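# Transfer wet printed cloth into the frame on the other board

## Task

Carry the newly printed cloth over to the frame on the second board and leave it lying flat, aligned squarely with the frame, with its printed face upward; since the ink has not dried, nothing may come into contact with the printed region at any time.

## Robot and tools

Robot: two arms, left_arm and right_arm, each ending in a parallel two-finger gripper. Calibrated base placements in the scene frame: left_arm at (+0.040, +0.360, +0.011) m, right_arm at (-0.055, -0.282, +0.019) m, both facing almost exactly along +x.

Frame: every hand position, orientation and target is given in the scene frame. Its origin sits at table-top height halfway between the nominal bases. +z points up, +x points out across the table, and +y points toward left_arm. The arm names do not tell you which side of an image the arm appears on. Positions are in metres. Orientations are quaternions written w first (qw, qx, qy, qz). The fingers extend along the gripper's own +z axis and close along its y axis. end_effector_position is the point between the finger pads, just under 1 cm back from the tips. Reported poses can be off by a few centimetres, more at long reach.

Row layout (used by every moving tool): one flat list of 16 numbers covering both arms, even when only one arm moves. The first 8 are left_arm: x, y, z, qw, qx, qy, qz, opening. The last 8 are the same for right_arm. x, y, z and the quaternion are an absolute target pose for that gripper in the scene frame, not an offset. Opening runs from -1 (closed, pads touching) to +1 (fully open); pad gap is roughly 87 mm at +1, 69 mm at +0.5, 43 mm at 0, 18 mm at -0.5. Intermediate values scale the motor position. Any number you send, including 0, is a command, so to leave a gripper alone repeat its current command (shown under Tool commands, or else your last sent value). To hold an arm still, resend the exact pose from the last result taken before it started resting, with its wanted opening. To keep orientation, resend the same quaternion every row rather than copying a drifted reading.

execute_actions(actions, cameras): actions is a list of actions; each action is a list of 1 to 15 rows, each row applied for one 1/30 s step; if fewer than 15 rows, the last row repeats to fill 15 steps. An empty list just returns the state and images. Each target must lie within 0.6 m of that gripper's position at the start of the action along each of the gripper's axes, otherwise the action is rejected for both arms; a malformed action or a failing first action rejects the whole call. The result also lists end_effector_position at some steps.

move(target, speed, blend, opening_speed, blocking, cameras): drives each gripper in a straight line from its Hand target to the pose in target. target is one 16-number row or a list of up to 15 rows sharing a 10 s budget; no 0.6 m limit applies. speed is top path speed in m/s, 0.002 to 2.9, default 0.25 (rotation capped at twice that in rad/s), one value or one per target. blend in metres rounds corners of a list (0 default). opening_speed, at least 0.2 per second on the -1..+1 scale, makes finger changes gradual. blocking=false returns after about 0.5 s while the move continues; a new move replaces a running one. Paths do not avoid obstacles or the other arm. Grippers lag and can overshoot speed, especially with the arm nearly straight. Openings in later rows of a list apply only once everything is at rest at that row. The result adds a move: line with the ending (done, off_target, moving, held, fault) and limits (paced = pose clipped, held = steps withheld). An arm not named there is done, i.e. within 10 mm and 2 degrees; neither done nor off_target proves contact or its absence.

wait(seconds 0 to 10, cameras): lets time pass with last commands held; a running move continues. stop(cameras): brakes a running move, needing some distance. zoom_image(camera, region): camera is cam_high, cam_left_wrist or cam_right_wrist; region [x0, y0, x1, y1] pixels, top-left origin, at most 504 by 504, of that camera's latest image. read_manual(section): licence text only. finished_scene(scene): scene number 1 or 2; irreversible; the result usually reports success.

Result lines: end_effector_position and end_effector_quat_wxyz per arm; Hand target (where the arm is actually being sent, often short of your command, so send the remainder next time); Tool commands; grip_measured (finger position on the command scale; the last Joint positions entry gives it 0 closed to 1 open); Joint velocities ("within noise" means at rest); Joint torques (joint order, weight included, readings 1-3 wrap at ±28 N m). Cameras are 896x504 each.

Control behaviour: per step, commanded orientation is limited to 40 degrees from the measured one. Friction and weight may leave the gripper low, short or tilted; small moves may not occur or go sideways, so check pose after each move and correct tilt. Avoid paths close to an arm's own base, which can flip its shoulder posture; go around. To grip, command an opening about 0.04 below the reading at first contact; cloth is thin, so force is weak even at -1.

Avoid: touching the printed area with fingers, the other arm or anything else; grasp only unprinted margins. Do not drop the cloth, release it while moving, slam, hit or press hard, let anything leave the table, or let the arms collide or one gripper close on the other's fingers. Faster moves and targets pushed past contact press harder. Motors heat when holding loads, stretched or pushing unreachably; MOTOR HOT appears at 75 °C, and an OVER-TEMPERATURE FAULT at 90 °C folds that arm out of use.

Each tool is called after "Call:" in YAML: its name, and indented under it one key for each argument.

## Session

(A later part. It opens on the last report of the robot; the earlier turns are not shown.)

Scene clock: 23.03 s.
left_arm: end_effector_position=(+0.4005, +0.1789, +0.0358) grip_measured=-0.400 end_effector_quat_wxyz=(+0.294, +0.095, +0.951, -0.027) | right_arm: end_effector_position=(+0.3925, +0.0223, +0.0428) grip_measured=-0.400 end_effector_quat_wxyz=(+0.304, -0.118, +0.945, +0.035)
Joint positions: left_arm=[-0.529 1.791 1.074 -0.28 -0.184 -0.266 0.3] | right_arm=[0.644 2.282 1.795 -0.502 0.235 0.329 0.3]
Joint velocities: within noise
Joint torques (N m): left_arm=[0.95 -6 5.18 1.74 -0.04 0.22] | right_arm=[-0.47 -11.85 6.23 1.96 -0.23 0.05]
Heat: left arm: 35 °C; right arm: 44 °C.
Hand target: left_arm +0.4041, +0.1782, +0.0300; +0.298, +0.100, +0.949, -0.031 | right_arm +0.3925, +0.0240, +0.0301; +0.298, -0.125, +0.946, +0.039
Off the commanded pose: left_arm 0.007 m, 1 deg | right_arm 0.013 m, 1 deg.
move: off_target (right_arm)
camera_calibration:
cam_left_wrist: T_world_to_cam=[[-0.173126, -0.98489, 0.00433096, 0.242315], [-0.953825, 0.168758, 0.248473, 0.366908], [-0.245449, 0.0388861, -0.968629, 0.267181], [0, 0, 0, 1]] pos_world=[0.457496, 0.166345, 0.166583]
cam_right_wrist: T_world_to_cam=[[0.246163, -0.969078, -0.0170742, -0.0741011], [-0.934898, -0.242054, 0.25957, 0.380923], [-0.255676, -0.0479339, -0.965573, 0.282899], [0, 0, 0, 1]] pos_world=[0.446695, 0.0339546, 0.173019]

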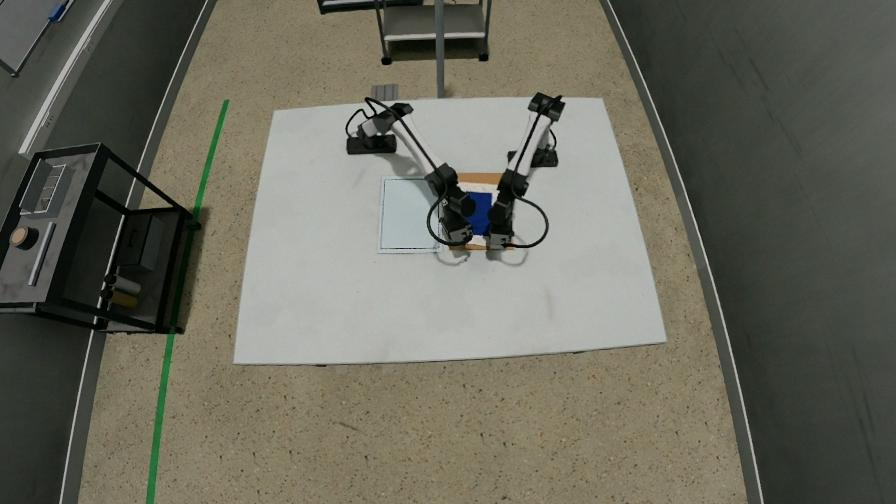

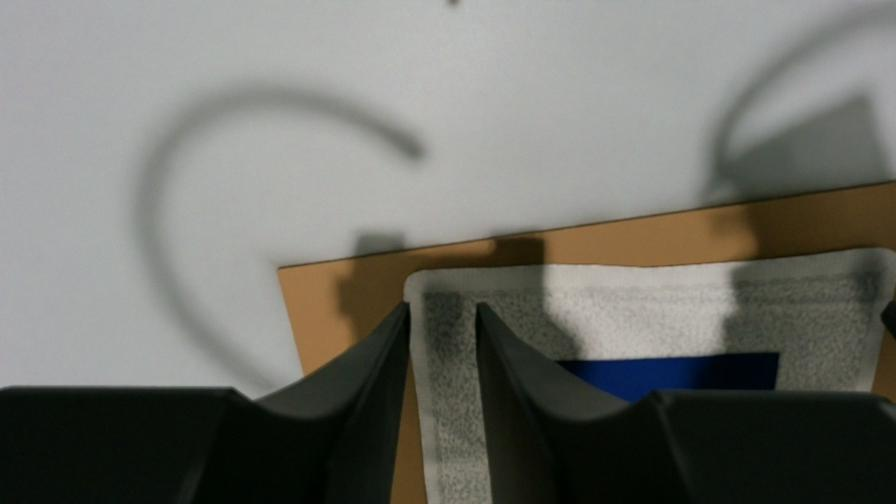

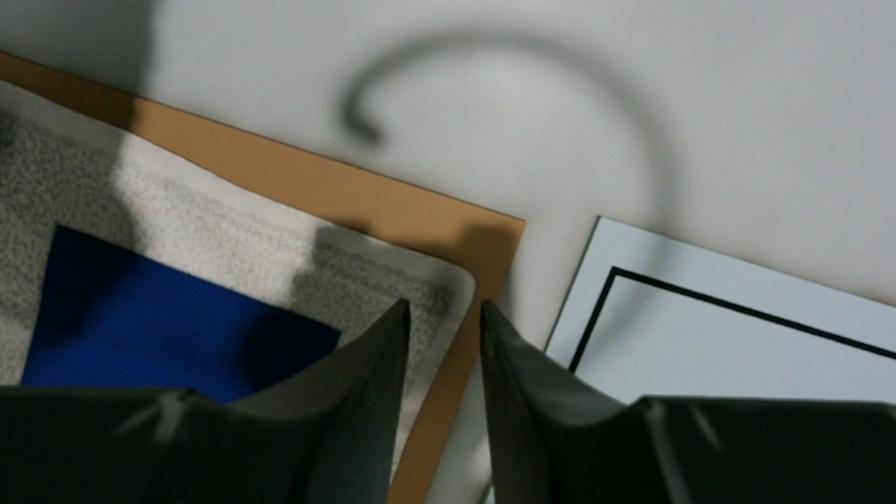

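Call:
move:
  target: [0.405,0.1797,0.020,0.2990,0.0997,0.9485,-0.0314,-0.4,0.387,0.0245,0.018,0.2981,-0.1245,0.9455,0.0392,-0.4]
  speed: 0.05

Scene clock: 24.50 s.
left_arm: end_effector_position=(+0.4021, +0.1795, +0.0278) grip_measured=-0.400 end_effector_quat_wxyz=(+0.297, +0.095, +0.950, -0.027) | right_arm: end_effector_position=(+0.3897, +0.0201, +0.0303) grip_measured=-0.400 end_effector_quat_wxyz=(+0.304, -0.118, +0.945, +0.035)
Joint positions: left_arm=[-0.526 1.806 1.054 -0.239 -0.182 -0.262 0.3] | right_arm=[0.644 2.282 1.744 -0.451 0.235 0.329 0.3]
Joint velocities: within noise
Joint torques (N m): left_arm=[1.07 -5.79 4.93 1.76 -0.04 0.22] | right_arm=[0.12 -12.05 5.76 1.96 -0.19 0.13]
Heat: left arm: 35 °C; right arm: 45 °C.
Hand target: left_arm +0.4048, +0.1799, +0.0203; +0.299, +0.100, +0.949, -0.031 | right_arm +0.3866, +0.0242, +0.0182; +0.298, -0.124, +0.946, +0.039
Off the commanded pose: left_arm 0.008 m, 1 deg | right_arm 0.013 m, 1 deg.
move: off_target (right_arm)
camera_calibration:
cam_left_wrist: T_world_to_cam=[[-0.174304, -0.984678, 0.00518312, 0.243643], [-0.955011, 0.17033, 0.242781, 0.370609], [-0.239944, 0.0373677, -0.970067, 0.257942], [0, 0, 0, 1]] pos_world=[0.458295, 0.167146, 0.158982]
cam_right_wrist: T_world_to_cam=[[0.246112, -0.969095, -0.0168636, -0.075768], [-0.934803, -0.241928, 0.260027, 0.380897], [-0.256071, -0.0482316, -0.965454, 0.270174], [0, 0, 0, 1]] pos_world=[0.443895, 0.0317541, 0.160519]

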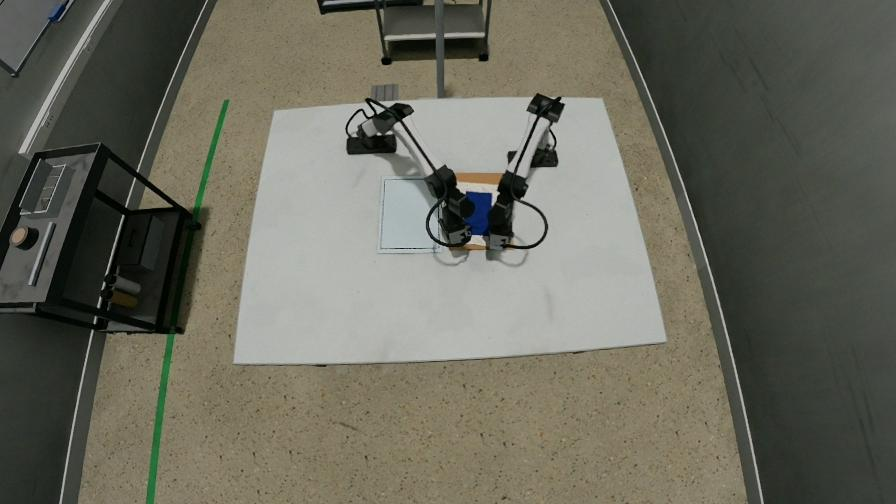

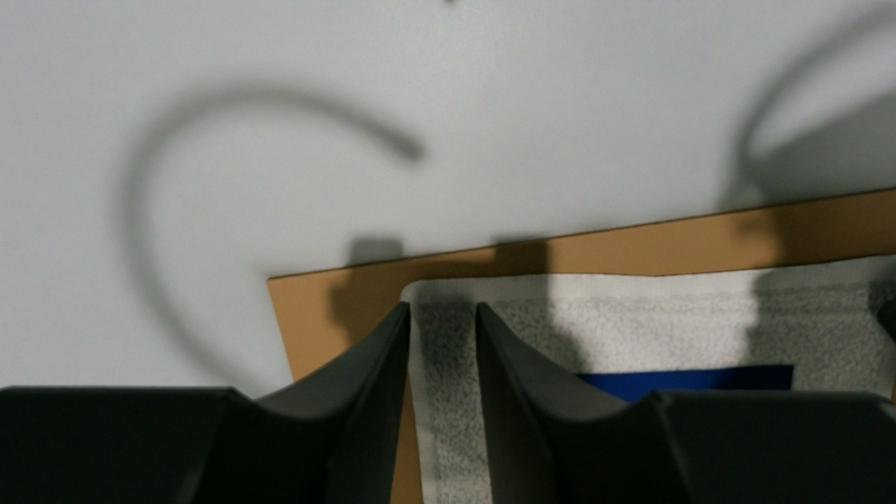

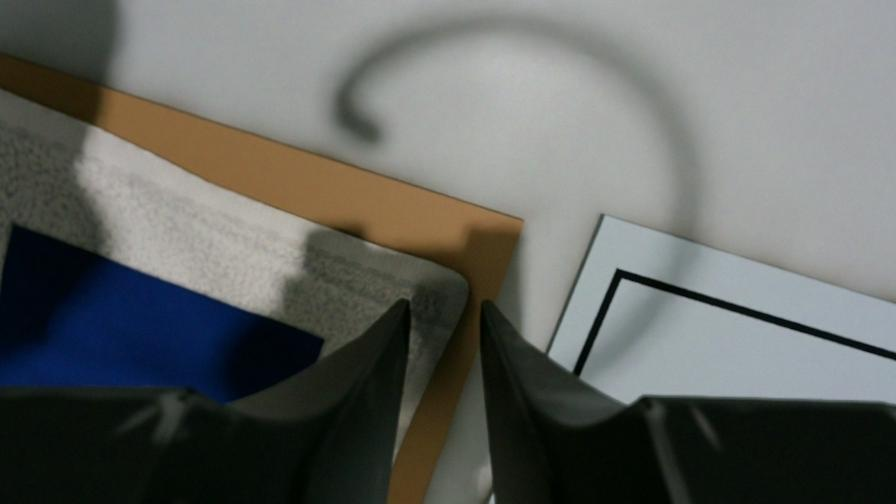

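Call:
move:
  target: [0.402,0.182,0.013,0.2990,0.0997,0.9485,-0.0314,-0.4,0.380,0.0285,0.010,0.2981,-0.1245,0.9455,0.0392,-0.4]
  speed: 0.05
  cameras: ["cam_left_wrist","cam_right_wrist"]

Scene clock: 25.83 s.
left_arm: end_effector_position=(+0.4001, +0.1806, +0.0224) grip_measured=-0.400 end_effector_quat_wxyz=(+0.299, +0.095, +0.949, -0.028) | right_arm: end_effector_position=(+0.3857, +0.0253, +0.0244) grip_measured=-0.400 end_effector_quat_wxyz=(+0.308, -0.126, +0.942, +0.038)
Joint positions: left_arm=[-0.526 1.806 1.027 -0.207 -0.182 -0.262 0.3] | right_arm=[0.656 2.282 1.716 -0.414 0.235 0.323 0.3]
Joint velocities: within noise
Joint torques (N m): left_arm=[1.18 -5.56 4.63 1.76 -0.03 0.22] | right_arm=[0.46 -12.11 5.26 1.9 -0.09 0.28]
Heat: left arm: 35 °C; right arm: 45 °C.
Hand target: left_arm +0.4016, +0.1822, +0.0133; +0.298, +0.099, +0.949, -0.031 | right_arm +0.3797, +0.0279, +0.0102; +0.298, -0.128, +0.945, +0.038
Off the commanded pose: left_arm 0.010 m, 1 deg | right_arm 0.016 m, 1 deg.
move: off_target (right_arm)
camera_calibration:
cam_left_wrist: T_world_to_cam=[[-0.174285, -0.984671, 0.00694078, 0.244333], [-0.956086, 0.170904, 0.238098, 0.370335], [-0.235634, 0.0348609, -0.971216, 0.250977], [0, 0, 0, 1]] pos_world=[0.455794, 0.168546, 0.153881]
cam_right_wrist: T_world_to_cam=[[0.263292, -0.964573, -0.0166204, -0.0766116], [-0.932378, -0.258852, 0.252321, 0.379679], [-0.247685, -0.0509377, -0.967501, 0.26056], [0, 0, 0, 1]] pos_world=[0.438713, 0.0376556, 0.155018]
Images, in order (width x height): cam_left_wrist 896x504, cam_right_wrist 896x504.

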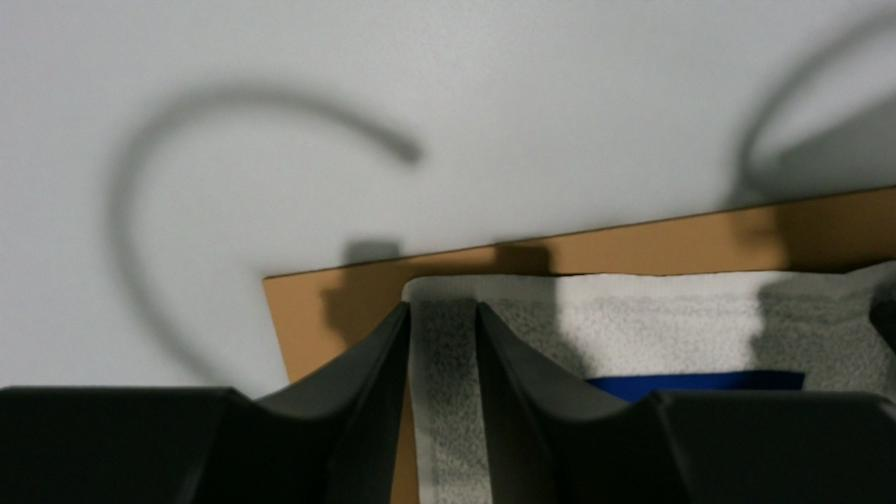

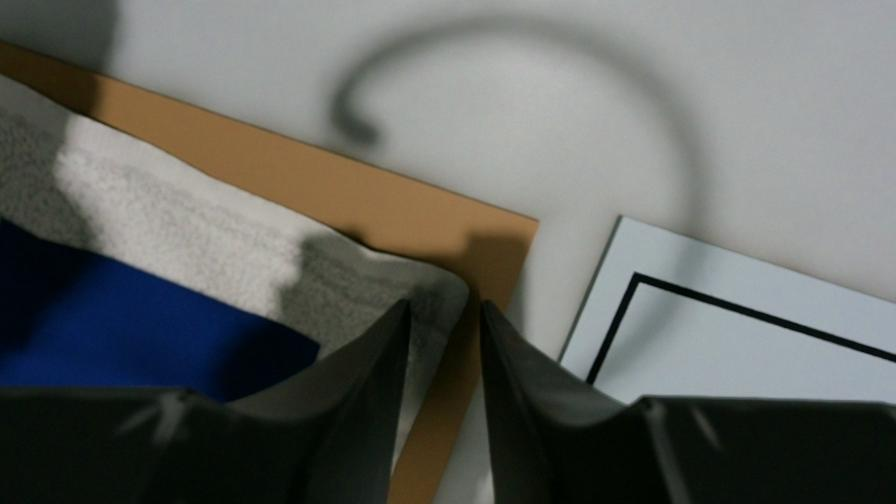

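Call:
move:
  target: [0.402,0.182,0.013,0.2990,0.0997,0.9485,-0.0314,-0.4,0.380,0.0285,0.010,0.2981,-0.1245,0.9455,0.0392,-1.0]
  opening_speed: 0.4
  cameras: ["cam_left_wrist","cam_right_wrist"]

Scene clock: 28.00 s.
left_arm: end_effector_position=(+0.4006, +0.1804, +0.0226) grip_measured=-0.400 end_effector_quat_wxyz=(+0.300, +0.095, +0.949, -0.029) | right_arm: end_effector_position=(+0.3856, +0.0286, +0.0251) grip_measured=-0.879 end_effector_quat_wxyz=(+0.310, -0.120, +0.942, +0.043)
Joint positions: left_arm=[-0.526 1.806 1.027 -0.204 -0.182 -0.26 0.3] | right_arm=[0.66 2.282 1.716 -0.407 0.235 0.34 0.061]
Joint velocities: within noise
Joint torques (N m): left_arm=[1.18 -5.55 4.63 1.75 -0.03 0.21] | right_arm=[0.08 -12.08 5.35 1.84 -0.11 0.26]
Heat: left arm: 36 °C; right arm: 46 °C.
Hand target: left_arm +0.4018, +0.1821, +0.0133; +0.299, +0.100, +0.948, -0.031 | right_arm +0.3799, +0.0286, +0.0104; +0.298, -0.121, +0.946, +0.040
Off the commanded pose: left_arm 0.010 m, 1 deg | right_arm 0.016 m, 2 deg.
move: off_target (right_arm)
camera_calibration:
cam_left_wrist: T_world_to_cam=[[-0.17554, -0.984448, 0.00691411, 0.244708], [-0.956473, 0.172206, 0.235594, 0.370831], [-0.23312, 0.034743, -0.971827, 0.250289], [0, 0, 0, 1]] pos_world=[0.455994, 0.168347, 0.154181]
cam_right_wrist: T_world_to_cam=[[0.253871, -0.966791, -0.0294204, -0.069314], [-0.935683, -0.253181, 0.245756, 0.381671], [-0.245044, -0.0348622, -0.968885, 0.25994], [0, 0, 0, 1]] pos_world=[0.438416, 0.0386816, 0.156014]
Images, in order (width x height): cam_left_wrist 896x504, cam_right_wrist 896x504.

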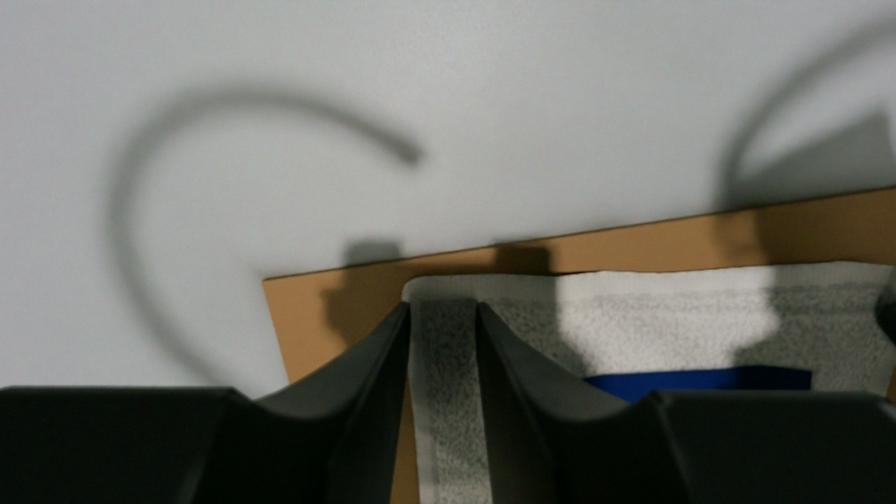

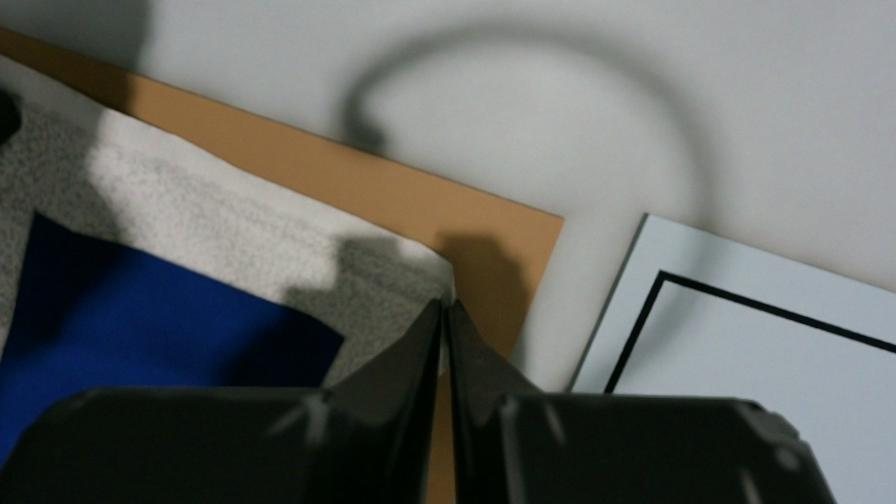

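Call:
zoom_image:
  camera: "cam_right_wrist"
  region: [320, 200, 580, 400]

Scaled by 1.938 from the camera's 896x504 image, which has a finer 1280x720 frame.

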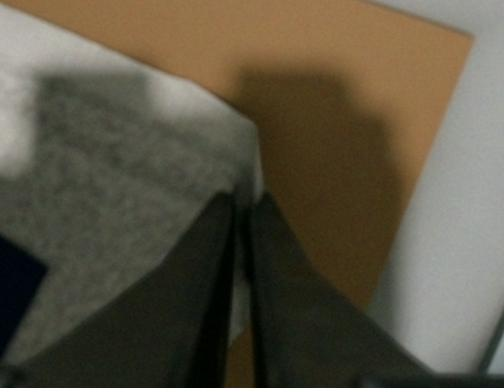

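Call:
move:
  target: [0.402,0.182,0.003,0.2990,0.0997,0.9485,-0.0314,-0.4,0.380,0.0285,0.016,0.2981,-0.1245,0.9455,0.0392,-1.0]
  speed: 0.03
  cameras: ["cam_left_wrist","cam_right_wrist"]

Scene clock: 29.30 s.
left_arm: end_effector_position=(+0.4064, +0.1775, +0.0216) grip_measured=-0.400 end_effector_quat_wxyz=(+0.315, +0.097, +0.944, -0.034) | right_arm: end_effector_position=(+0.3856, +0.0286, +0.0251) grip_measured=-0.879 end_effector_quat_wxyz=(+0.310, -0.120, +0.942, +0.043)
Joint positions: left_arm=[-0.526 1.812 1.014 -0.151 -0.182 -0.252 0.3] | right_arm=[0.66 2.282 1.716 -0.407 0.235 0.34 0.061]
Joint velocities: within noise
Joint torques (N m): left_arm=[1.18 -4.52 4.07 1.66 -0.02 0.2] | right_arm=[0.12 -12.75 6.37 1.61 -0.09 0.16]
Heat: left arm: 36 °C; right arm: 46 °C.
Hand target: left_arm +0.4012, +0.1826, +0.0036; +0.299, +0.103, +0.948, -0.030 | right_arm +0.3799, +0.0284, +0.0161; +0.298, -0.124, +0.946, +0.039
Off the commanded pose: left_arm 0.020 m, 2 deg | right_arm 0.011 m, 2 deg.
move: off_target (left_arm, right_arm)
camera_calibration:
cam_left_wrist: T_world_to_cam=[[-0.181977, -0.983214, 0.0132322, 0.24511], [-0.961849, 0.180787, 0.205335, 0.378393], [-0.204281, 0.024639, -0.978602, 0.240972], [0, 0, 0, 1]] pos_world=[0.457788, 0.16665, 0.154875]
cam_right_wrist: T_world_to_cam=[[0.253871, -0.966791, -0.0294204, -0.069314], [-0.935683, -0.253181, 0.245756, 0.381671], [-0.245044, -0.0348622, -0.968885, 0.25994], [0, 0, 0, 1]] pos_world=[0.438416, 0.0386816, 0.156014]
Images, in order (width x height): cam_left_wrist 896x504, cam_right_wrist 896x504.

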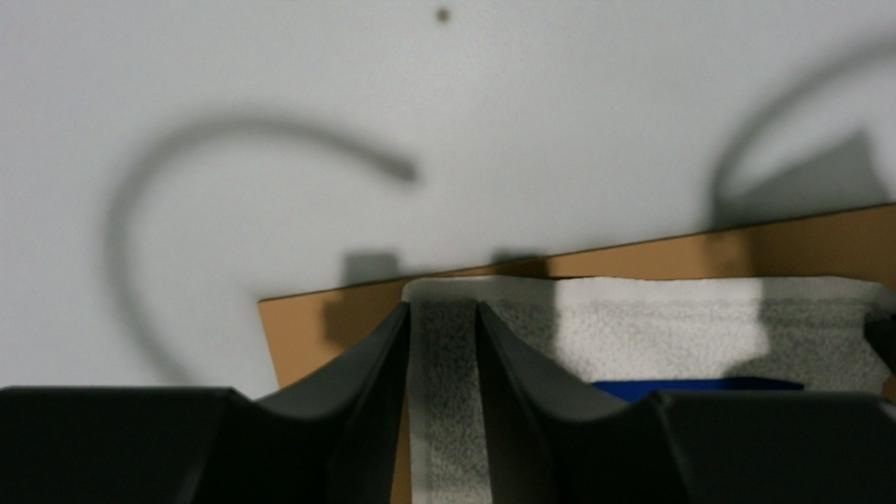

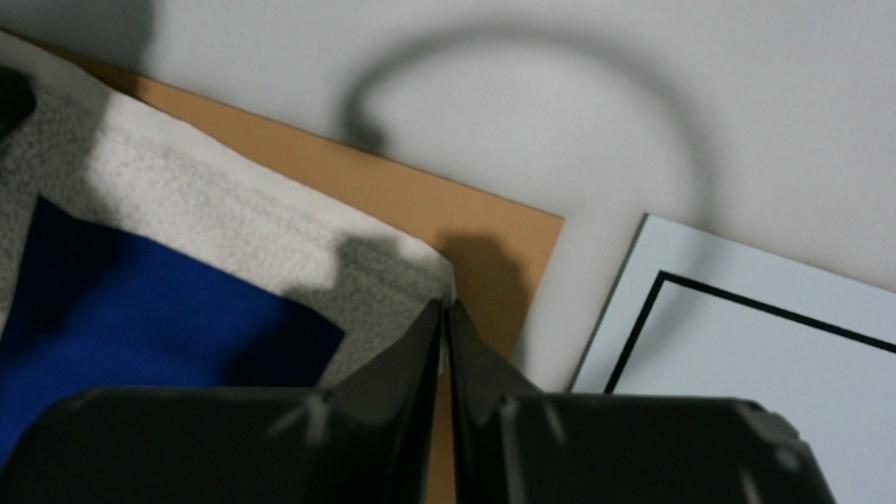

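Call:
move:
  target: [0.402,0.182,0.006,0.2990,0.0997,0.9485,-0.0314,-1.0,0.380,0.0285,0.018,0.2981,-0.1245,0.9455,0.0392,-1.0]
  opening_speed: 0.4
  cameras: ["cam_left_wrist","cam_right_wrist"]

Call:
zoom_image:
  camera: "cam_left_wrist"
  region: [320, 200, 580, 400]

Scene clock: 31.43 s.
left_arm: end_effector_position=(+0.4071, +0.1768, +0.0219) grip_measured=-0.962 end_effector_quat_wxyz=(+0.316, +0.097, +0.943, -0.035) | right_arm: end_effector_position=(+0.3856, +0.0286, +0.0251) grip_measured=-0.879 end_effector_quat_wxyz=(+0.310, -0.120, +0.942, +0.043)
Joint positions: left_arm=[-0.526 1.812 1.013 -0.147 -0.18 -0.252 0.019] | right_arm=[0.66 2.282 1.716 -0.407 0.235 0.34 0.061]
Joint velocities: within noise
Joint torques (N m): left_arm=[1.17 -5 4.6 1.53 -0.02 0.11] | right_arm=[0.09 -13.04 6.74 1.55 -0.1 0.16]
Heat: left arm: 36 °C; right arm: 47 °C.
Hand target: left_arm +0.4015, +0.1820, +0.0066; +0.299, +0.100, +0.949, -0.032 | right_arm +0.3800, +0.0284, +0.0181; +0.298, -0.124, +0.946, +0.039
Off the commanded pose: left_arm 0.018 m, 2 deg | right_arm 0.009 m, 2 deg.
move: off_target (left_arm)
camera_calibration:
cam_left_wrist: T_world_to_cam=[[-0.18286, -0.983012, 0.015781, 0.24482], [-0.962312, 0.18225, 0.201842, 0.379048], [-0.201289, 0.0217226, -0.979291, 0.240732], [0, 0, 0, 1]] pos_world=[0.457987, 0.166351, 0.155375]
cam_right_wrist: T_world_to_cam=[[0.253871, -0.966791, -0.0294204, -0.069314], [-0.935683, -0.253181, 0.245756, 0.381671], [-0.245044, -0.0348622, -0.968885, 0.25994], [0, 0, 0, 1]] pos_world=[0.438416, 0.0386816, 0.156014]
Images, in order (width x height): cam_left_wrist 896x504, cam_right_wrist 896x504.

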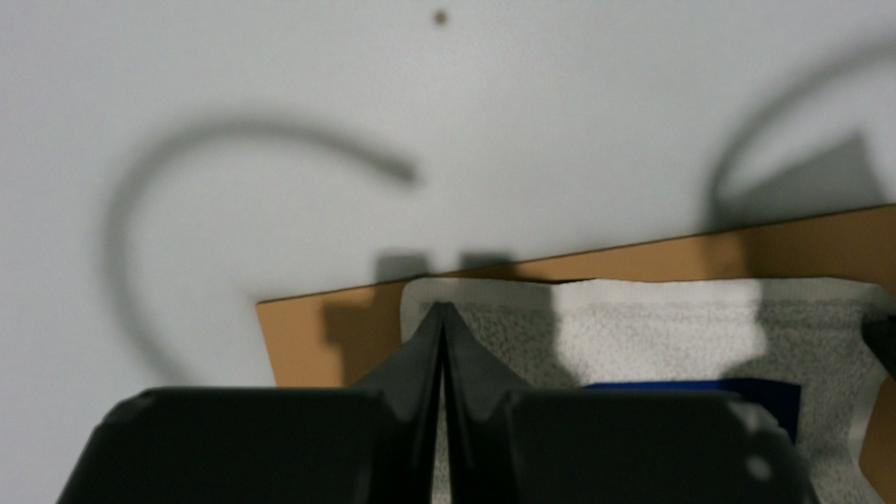

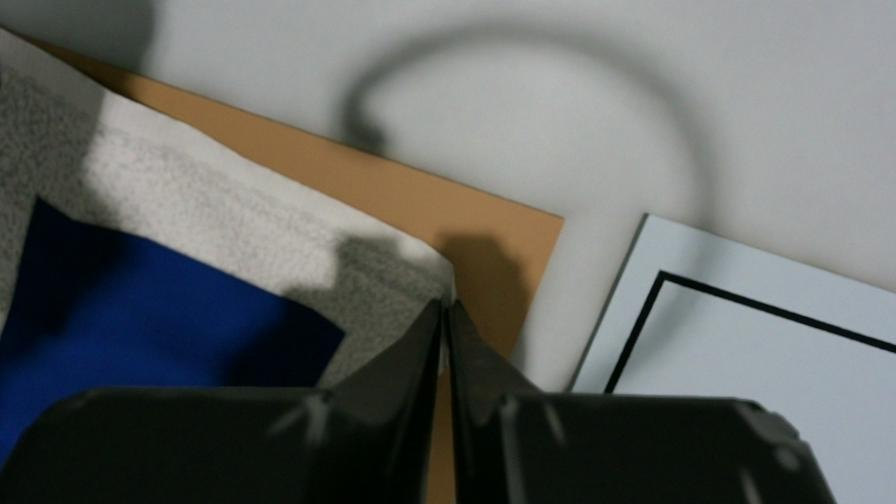

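Scaled by 1.938 from the camera's 896x504 image, which has a finer 1280x720 frame.

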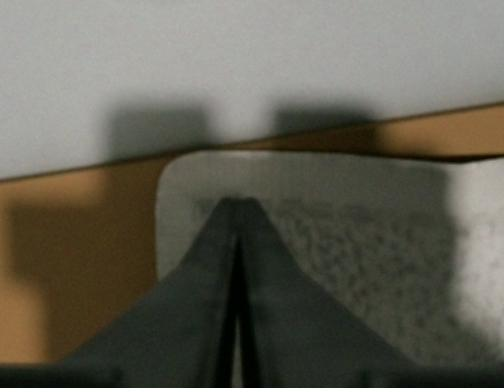

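Call:
move:
  target:
    - [0.405,0.180,0.035,0.2990,0.0997,0.9485,-0.0314,-0.4,0.380,0.0285,0.018,0.2981,-0.1245,0.9455,0.0392,-1.0]
    - [0.409,0.187,0.022,0.2990,0.0997,0.9485,-0.0314,-0.4,0.380,0.0285,0.018,0.2981,-0.1245,0.9455,0.0392,-1.0]
  speed: 0.05
  cameras: ["cam_left_wrist"]

Scene clock: 33.27 s.
left_arm: end_effector_position=(+0.4065, +0.1857, +0.0226) grip_measured=-0.400 end_effector_quat_wxyz=(+0.301, +0.091, +0.949, -0.031) | right_arm: end_effector_position=(+0.3856, +0.0286, +0.0251) grip_measured=-0.879 end_effector_quat_wxyz=(+0.310, -0.120, +0.942, +0.043)
Joint positions: left_arm=[-0.502 1.812 1.033 -0.197 -0.167 -0.249 0.3] | right_arm=[0.66 2.282 1.716 -0.407 0.235 0.34 0.061]
Joint velocities: within noise
Joint torques (N m): left_arm=[1.06 -6.57 6.9 1.38 -0.04 0.23] | right_arm=[0.12 -13.09 6.72 1.55 -0.1 0.16]
Heat: left arm: 36 °C; right arm: 48 °C.
Hand target: left_arm +0.4088, +0.1867, +0.0220; +0.299, +0.096, +0.949, -0.032 | right_arm +0.3800, +0.0284, +0.0181; +0.298, -0.124, +0.946, +0.039
Off the commanded pose: left_arm 0.003 m, 1 deg | right_arm 0.009 m, 2 deg.
move: done
camera_calibration:
cam_left_wrist: T_world_to_cam=[[-0.16895, -0.985515, 0.0147267, 0.248274], [-0.957719, 0.167679, 0.233791, 0.376946], [-0.232874, 0.025395, -0.972175, 0.25311], [0, 0, 0, 1]] pos_world=[0.461897, 0.175045, 0.154285]
Images, in order (width x height): cam_left_wrist 896x504.

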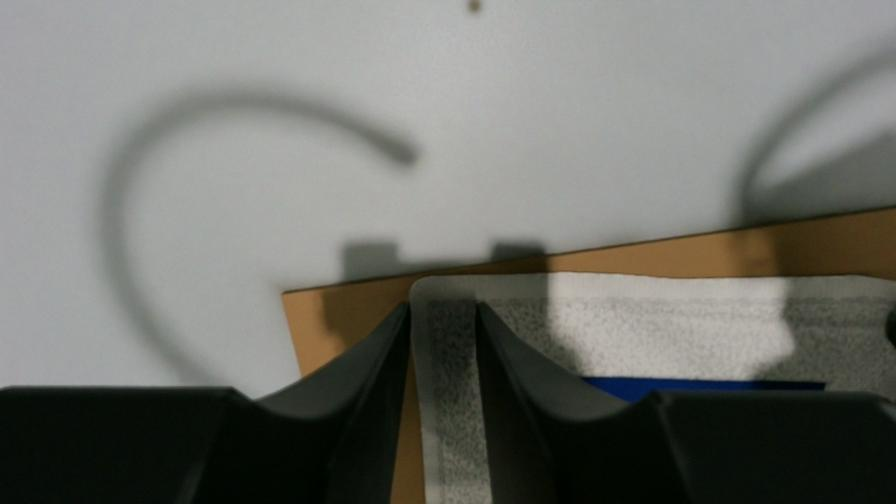

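Call:
move:
  target:
    - [0.408,0.190,0.032,0.2990,0.0997,0.9485,-0.0314,-0.4,0.380,0.0285,0.018,0.2981,-0.1245,0.9455,0.0392,-1.0]
    - [0.408,0.1955,0.030,0.2990,0.0997,0.9485,-0.0314,-0.4,0.380,0.0285,0.018,0.2981,-0.1245,0.9455,0.0392,-1.0]
    - [0.408,0.1955,0.013,0.2990,0.0997,0.9485,-0.0314,-0.4,0.380,0.0285,0.018,0.2981,-0.1245,0.9455,0.0392,-1.0]
  speed: 0.05
  cameras: ["cam_left_wrist"]

Scene clock: 34.80 s.
left_arm: end_effector_position=(+0.4098, +0.1923, +0.0214) grip_measured=-0.400 end_effector_quat_wxyz=(+0.302, +0.094, +0.948, -0.031) | right_arm: end_effector_position=(+0.3856, +0.0286, +0.0251) grip_measured=-0.879 end_effector_quat_wxyz=(+0.310, -0.120, +0.942, +0.043)
Joint positions: left_arm=[-0.481 1.812 1.025 -0.184 -0.154 -0.225 0.3] | right_arm=[0.66 2.282 1.716 -0.407 0.235 0.34 0.061]
Joint velocities: within noise
Joint torques (N m): left_arm=[0.94 -6.38 4.22 1.65 -0.05 0.22] | right_arm=[0.17 -13.08 6.64 1.55 -0.08 0.15]
Heat: left arm: 36 °C; right arm: 48 °C.
Hand target: left_arm +0.4078, +0.1956, +0.0132; +0.299, +0.099, +0.949, -0.031 | right_arm +0.3800, +0.0284, +0.0181; +0.298, -0.124, +0.946, +0.039
Off the commanded pose: left_arm 0.009 m, 1 deg | right_arm 0.009 m, 2 deg.
move: done
camera_calibration:
cam_left_wrist: T_world_to_cam=[[-0.174884, -0.984514, 0.0121239, 0.257635], [-0.957538, 0.172933, 0.230683, 0.378198], [-0.229207, 0.0287336, -0.972953, 0.250423], [0, 0, 0, 1]] pos_world=[0.464594, 0.181047, 0.153282]
Images, in order (width x height): cam_left_wrist 896x504.

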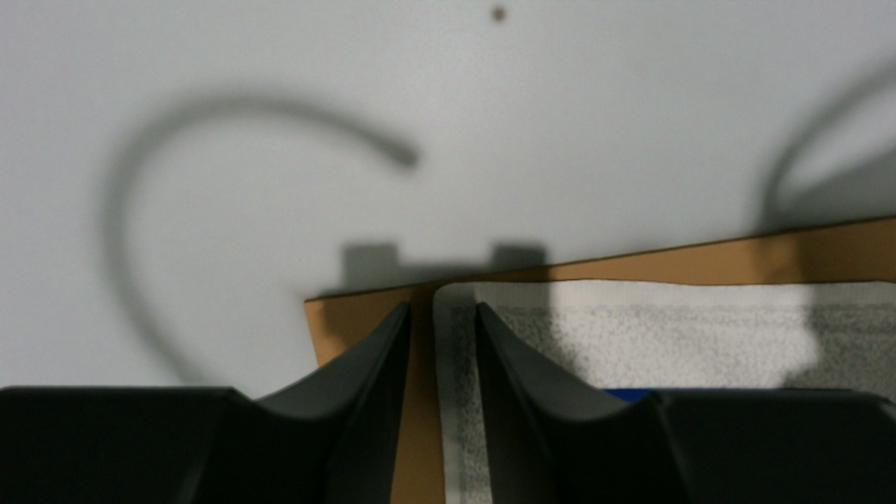

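Call:
move:
  target:
    - [0.406,0.195,0.006,0.2990,0.0997,0.9485,-0.0314,-0.4,0.380,0.0285,0.018,0.2981,-0.1245,0.9455,0.0392,-1.0]
    - [0.406,0.195,0.006,0.2990,0.0997,0.9485,-0.0314,-1,0.380,0.0285,0.018,0.2981,-0.1245,0.9455,0.0392,-1.0]
  speed: 0.05
  opening_speed: 0.4
  cameras: ["cam_left_wrist"]

Call:
zoom_image:
  camera: "cam_left_wrist"
  region: [320, 200, 580, 400]

Scene clock: 38.07 s.
left_arm: end_effector_position=(+0.4153, +0.1874, +0.0222) grip_measured=-0.877 end_effector_quat_wxyz=(+0.319, +0.094, +0.942, -0.043) | right_arm: end_effector_position=(+0.3856, +0.0286, +0.0251) grip_measured=-0.879 end_effector_quat_wxyz=(+0.310, -0.120, +0.942, +0.043)
Joint positions: left_arm=[-0.481 1.812 1.008 -0.125 -0.144 -0.225 0.061] | right_arm=[0.66 2.282 1.716 -0.407 0.235 0.34 0.061]
Joint velocities: within noise
Joint torques (N m): left_arm=[0.72 -5.65 4 1.45 -0.17 0.18] | right_arm=[0.12 -13.07 6.72 1.55 -0.1 0.17]
Heat: left arm: 36 °C; right arm: 49 °C.
Hand target: left_arm +0.4058, +0.1949, +0.0066; +0.299, +0.100, +0.948, -0.032 | right_arm +0.3800, +0.0284, +0.0181; +0.298, -0.124, +0.946, +0.039
Off the commanded pose: left_arm 0.020 m, 3 deg | right_arm 0.009 m, 2 deg.
move: off_target (left_arm); target 2's new opening was sent with left_arm's hand 0.016 m and 2 deg from that target
camera_calibration:
cam_left_wrist: T_world_to_cam=[[-0.181724, -0.982817, 0.0323436, 0.255753], [-0.963382, 0.184533, 0.194533, 0.385213], [-0.197158, 0.00419211, -0.980363, 0.243983], [0, 0, 0, 1]] pos_world=[0.465687, 0.179251, 0.155983]
Images, in order (width x height): cam_left_wrist 896x504.

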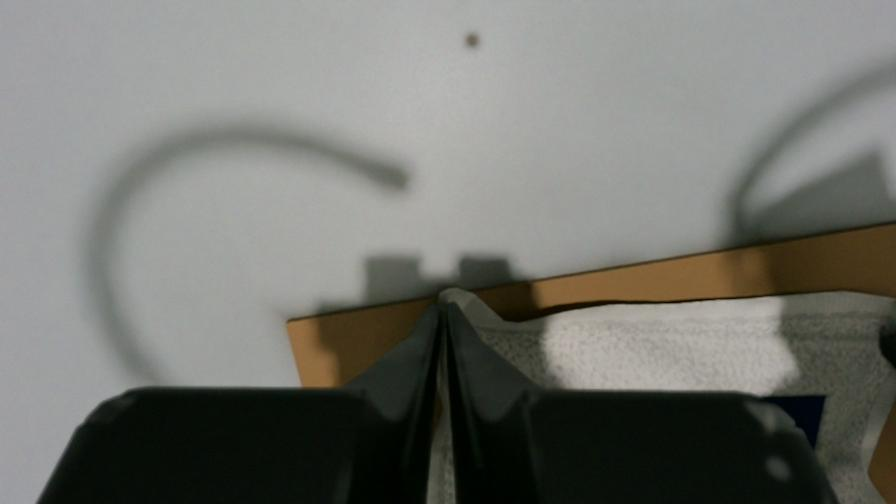

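Scaled by 1.938 from the camera's 896x504 image, which has a finer 1280x720 frame.

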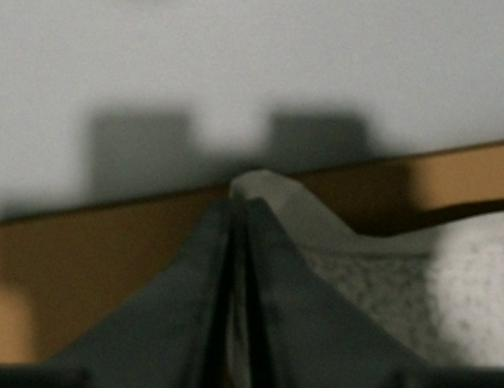

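Call:
move:
  target: [0.408,0.1885,0.065,0.2990,0.0997,0.9485,-0.0314,-1.0,0.378,0.0305,0.065,0.2981,-0.1245,0.9455,0.0392,-1.0]
  speed: 0.06

Scene clock: 40.97 s.
left_arm: end_effector_position=(+0.4045, +0.1908, +0.0463) grip_measured=-0.877 end_effector_quat_wxyz=(+0.286, +0.100, +0.953, -0.031) | right_arm: end_effector_position=(+0.3802, +0.0285, +0.0409) grip_measured=-0.879 end_effector_quat_wxyz=(+0.291, -0.126, +0.948, +0.033)
Joint positions: left_arm=[-0.485 1.772 1.102 -0.334 -0.144 -0.225 0.061] | right_arm=[0.666 2.282 1.8 -0.537 0.235 0.34 0.061]
Joint velocities: within noise
Joint torques (N m): left_arm=[-0.08 -9.57 8.92 1.05 -0.28 0.05] | right_arm=[0.17 -17.87 8.44 1.19 -0.07 0.21]
Heat: left arm: 36 °C; right arm: 51 °C.
Hand target: left_arm +0.4078, +0.1886, +0.0646; +0.299, +0.100, +0.948, -0.032 | right_arm +0.3781, +0.0305, +0.0643; +0.298, -0.125, +0.945, +0.039
Off the commanded pose: left_arm 0.019 m, 2 deg | right_arm 0.024 m, 1 deg.
move: off_target (left_arm, right_arm)
camera_calibration:
cam_left_wrist: T_world_to_cam=[[-0.18481, -0.982711, 0.0111443, 0.258588], [-0.947351, 0.181155, 0.264026, 0.360453], [-0.261481, 0.0382372, -0.964451, 0.284248], [0, 0, 0, 1]] pos_world=[0.463591, 0.17795, 0.176092]
cam_right_wrist: T_world_to_cam=[[0.259027, -0.965805, -0.0112373, -0.0703558], [-0.924616, -0.25131, 0.286233, 0.366705], [-0.279269, -0.0637517, -0.958094, 0.287424], [0, 0, 0, 1]] pos_world=[0.437554, 0.0425304, 0.169625]

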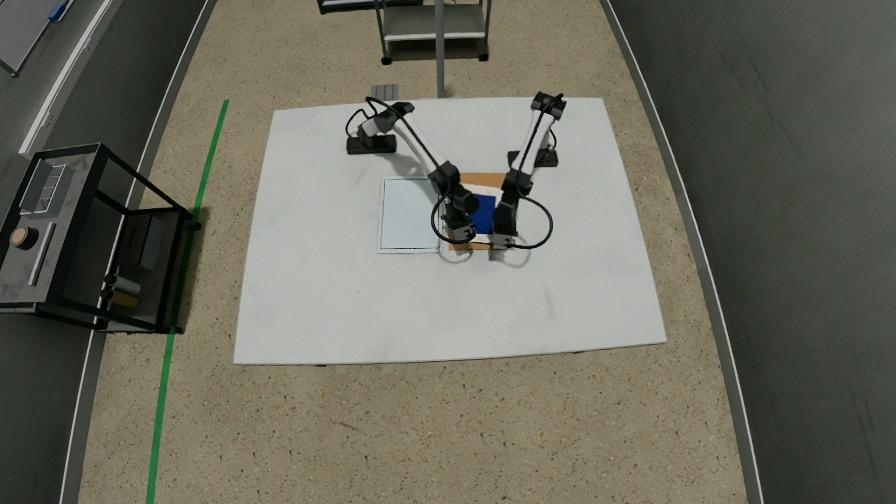

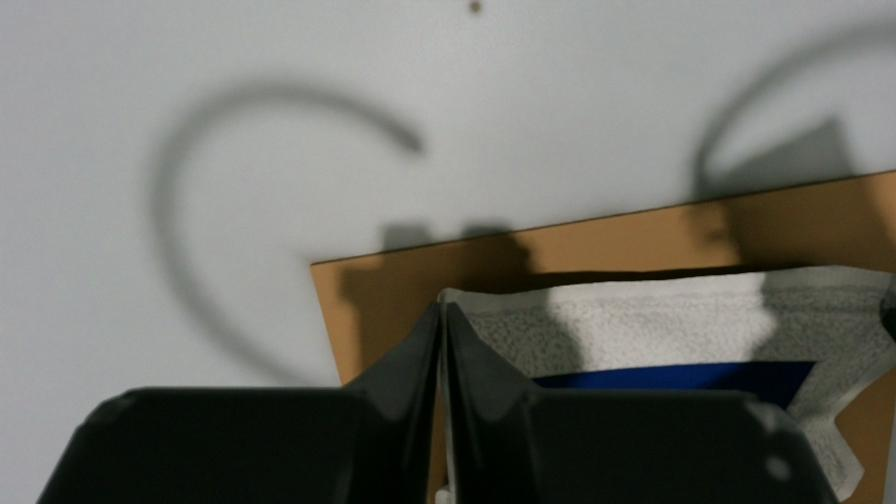

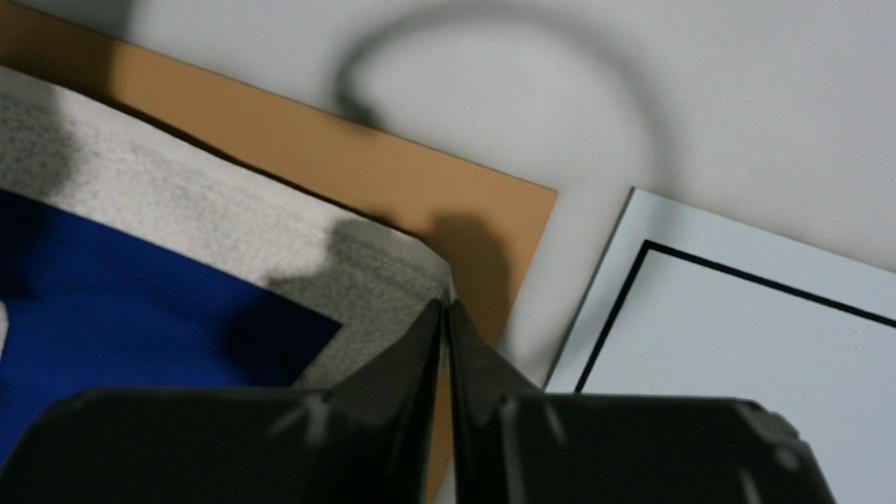

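Call:
zoom_image:
  camera: "cam_high"
  region: [430, 150, 550, 270]

Call:
zoom_image:
  camera: "cam_left_wrist"
  region: [400, 200, 896, 504]

Scaled by 4.200 from the camera's 896x504 image, which has a finer 1280x720 frame.

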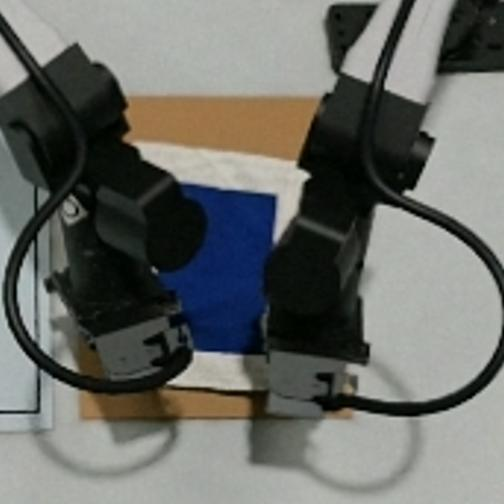

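Scaled by 1.016 from the camera's 896x504 image, which has a finer 1280x720 frame.

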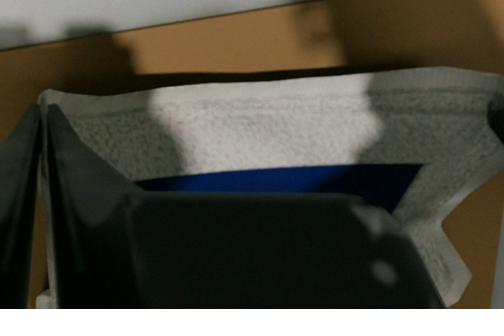

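Call:
move:
  target:
    - [0.390,0.189,0.10,0.2990,0.0997,0.9485,-0.0314,-1.0,0.361,0.0305,0.10,0.2981,-0.1245,0.9455,0.0392,-1.0]
    - [0.350,0.195,0.18,0.3561,0.1057,0.9276,-0.0406,-1.0,0.321,0.0365,0.18,0.3549,-0.1300,0.9245,0.0499,-1.0]
  speed: 0.08
  blend: 0.02

Scene clock: 43.90 s.
left_arm: end_effector_position=(+0.3515, +0.1954, +0.1647) grip_measured=-0.877 end_effector_quat_wxyz=(+0.346, +0.117, +0.930, -0.038) | right_arm: end_effector_position=(+0.3290, +0.0445, +0.1718) grip_measured=-0.879 end_effector_quat_wxyz=(+0.356, -0.137, +0.922, +0.056)
Joint positions: left_arm=[-0.575 1.395 1.146 -0.638 -0.213 -0.239 0.061] | right_arm=[0.779 1.985 1.795 -0.701 0.316 0.377 0.061]
Joint velocities: within noise
Joint torques (N m): left_arm=[-0.23 -6.32 9.62 1.22 -0.37 -0.14] | right_arm=[0.23 -15.01 6.05 1.43 0.15 0.27]
Heat: left arm: 36 °C; right arm: 53 °C.
Hand target: left_arm +0.3501, +0.1955, +0.1794; +0.356, +0.109, +0.927, -0.040 | right_arm +0.3214, +0.0363, +0.1795; +0.355, -0.134, +0.924, +0.049
Off the commanded pose: left_arm 0.015 m, 2 deg | right_arm 0.014 m, 1 deg.
move: off_target (left_arm, right_arm); blend cut to 0.0198 m at target 1
camera_calibration:
cam_left_wrist: T_world_to_cam=[[-0.223352, -0.974735, 0.00241032, 0.26541], [-0.965294, 0.221531, 0.138315, 0.29722], [-0.135354, 0.0285661, -0.990385, 0.346327], [0, 0, 0, 1]] pos_world=[0.393061, 0.182968, 0.301247]
cam_right_wrist: T_world_to_cam=[[0.297469, -0.954287, -0.0291163, -0.0501877], [-0.943163, -0.298461, 0.146166, 0.318187], [-0.148175, -0.0160186, -0.988831, 0.359494], [0, 0, 0, 1]] pos_world=[0.368299, 0.0528315, 0.30751]

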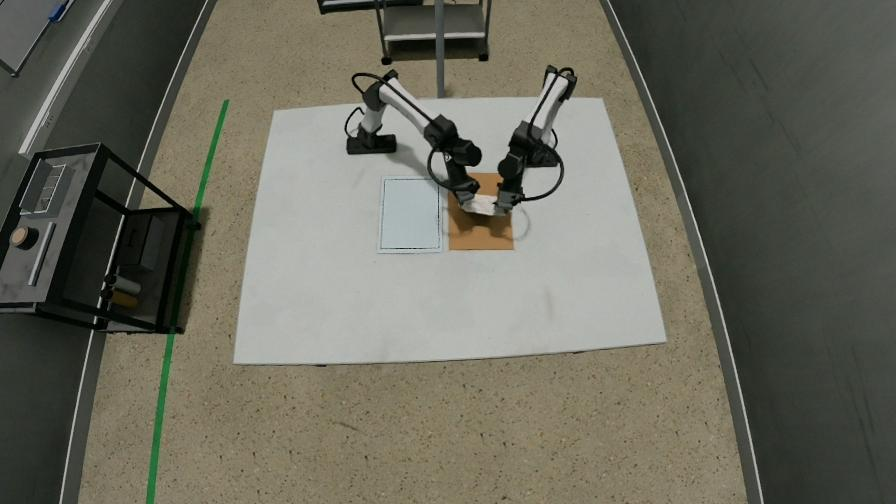

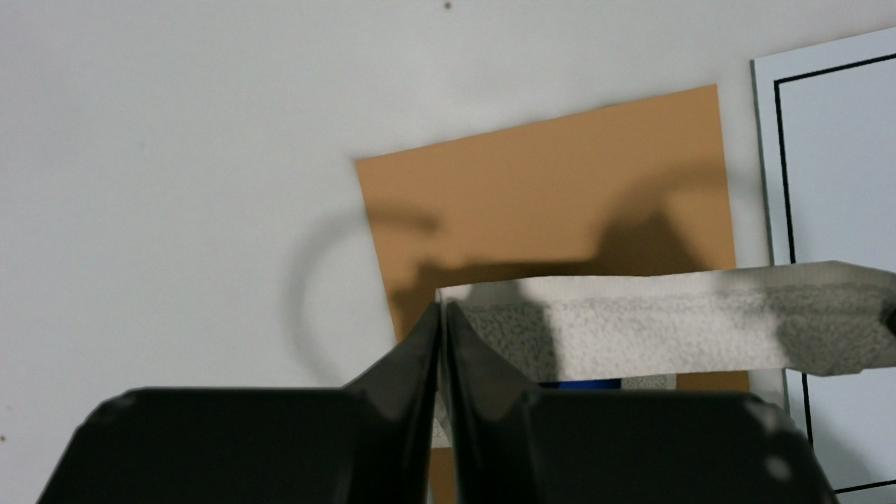

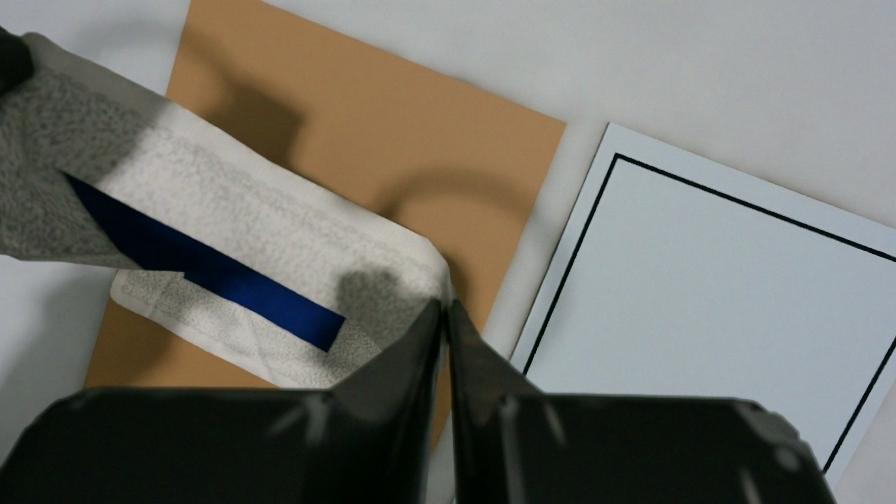

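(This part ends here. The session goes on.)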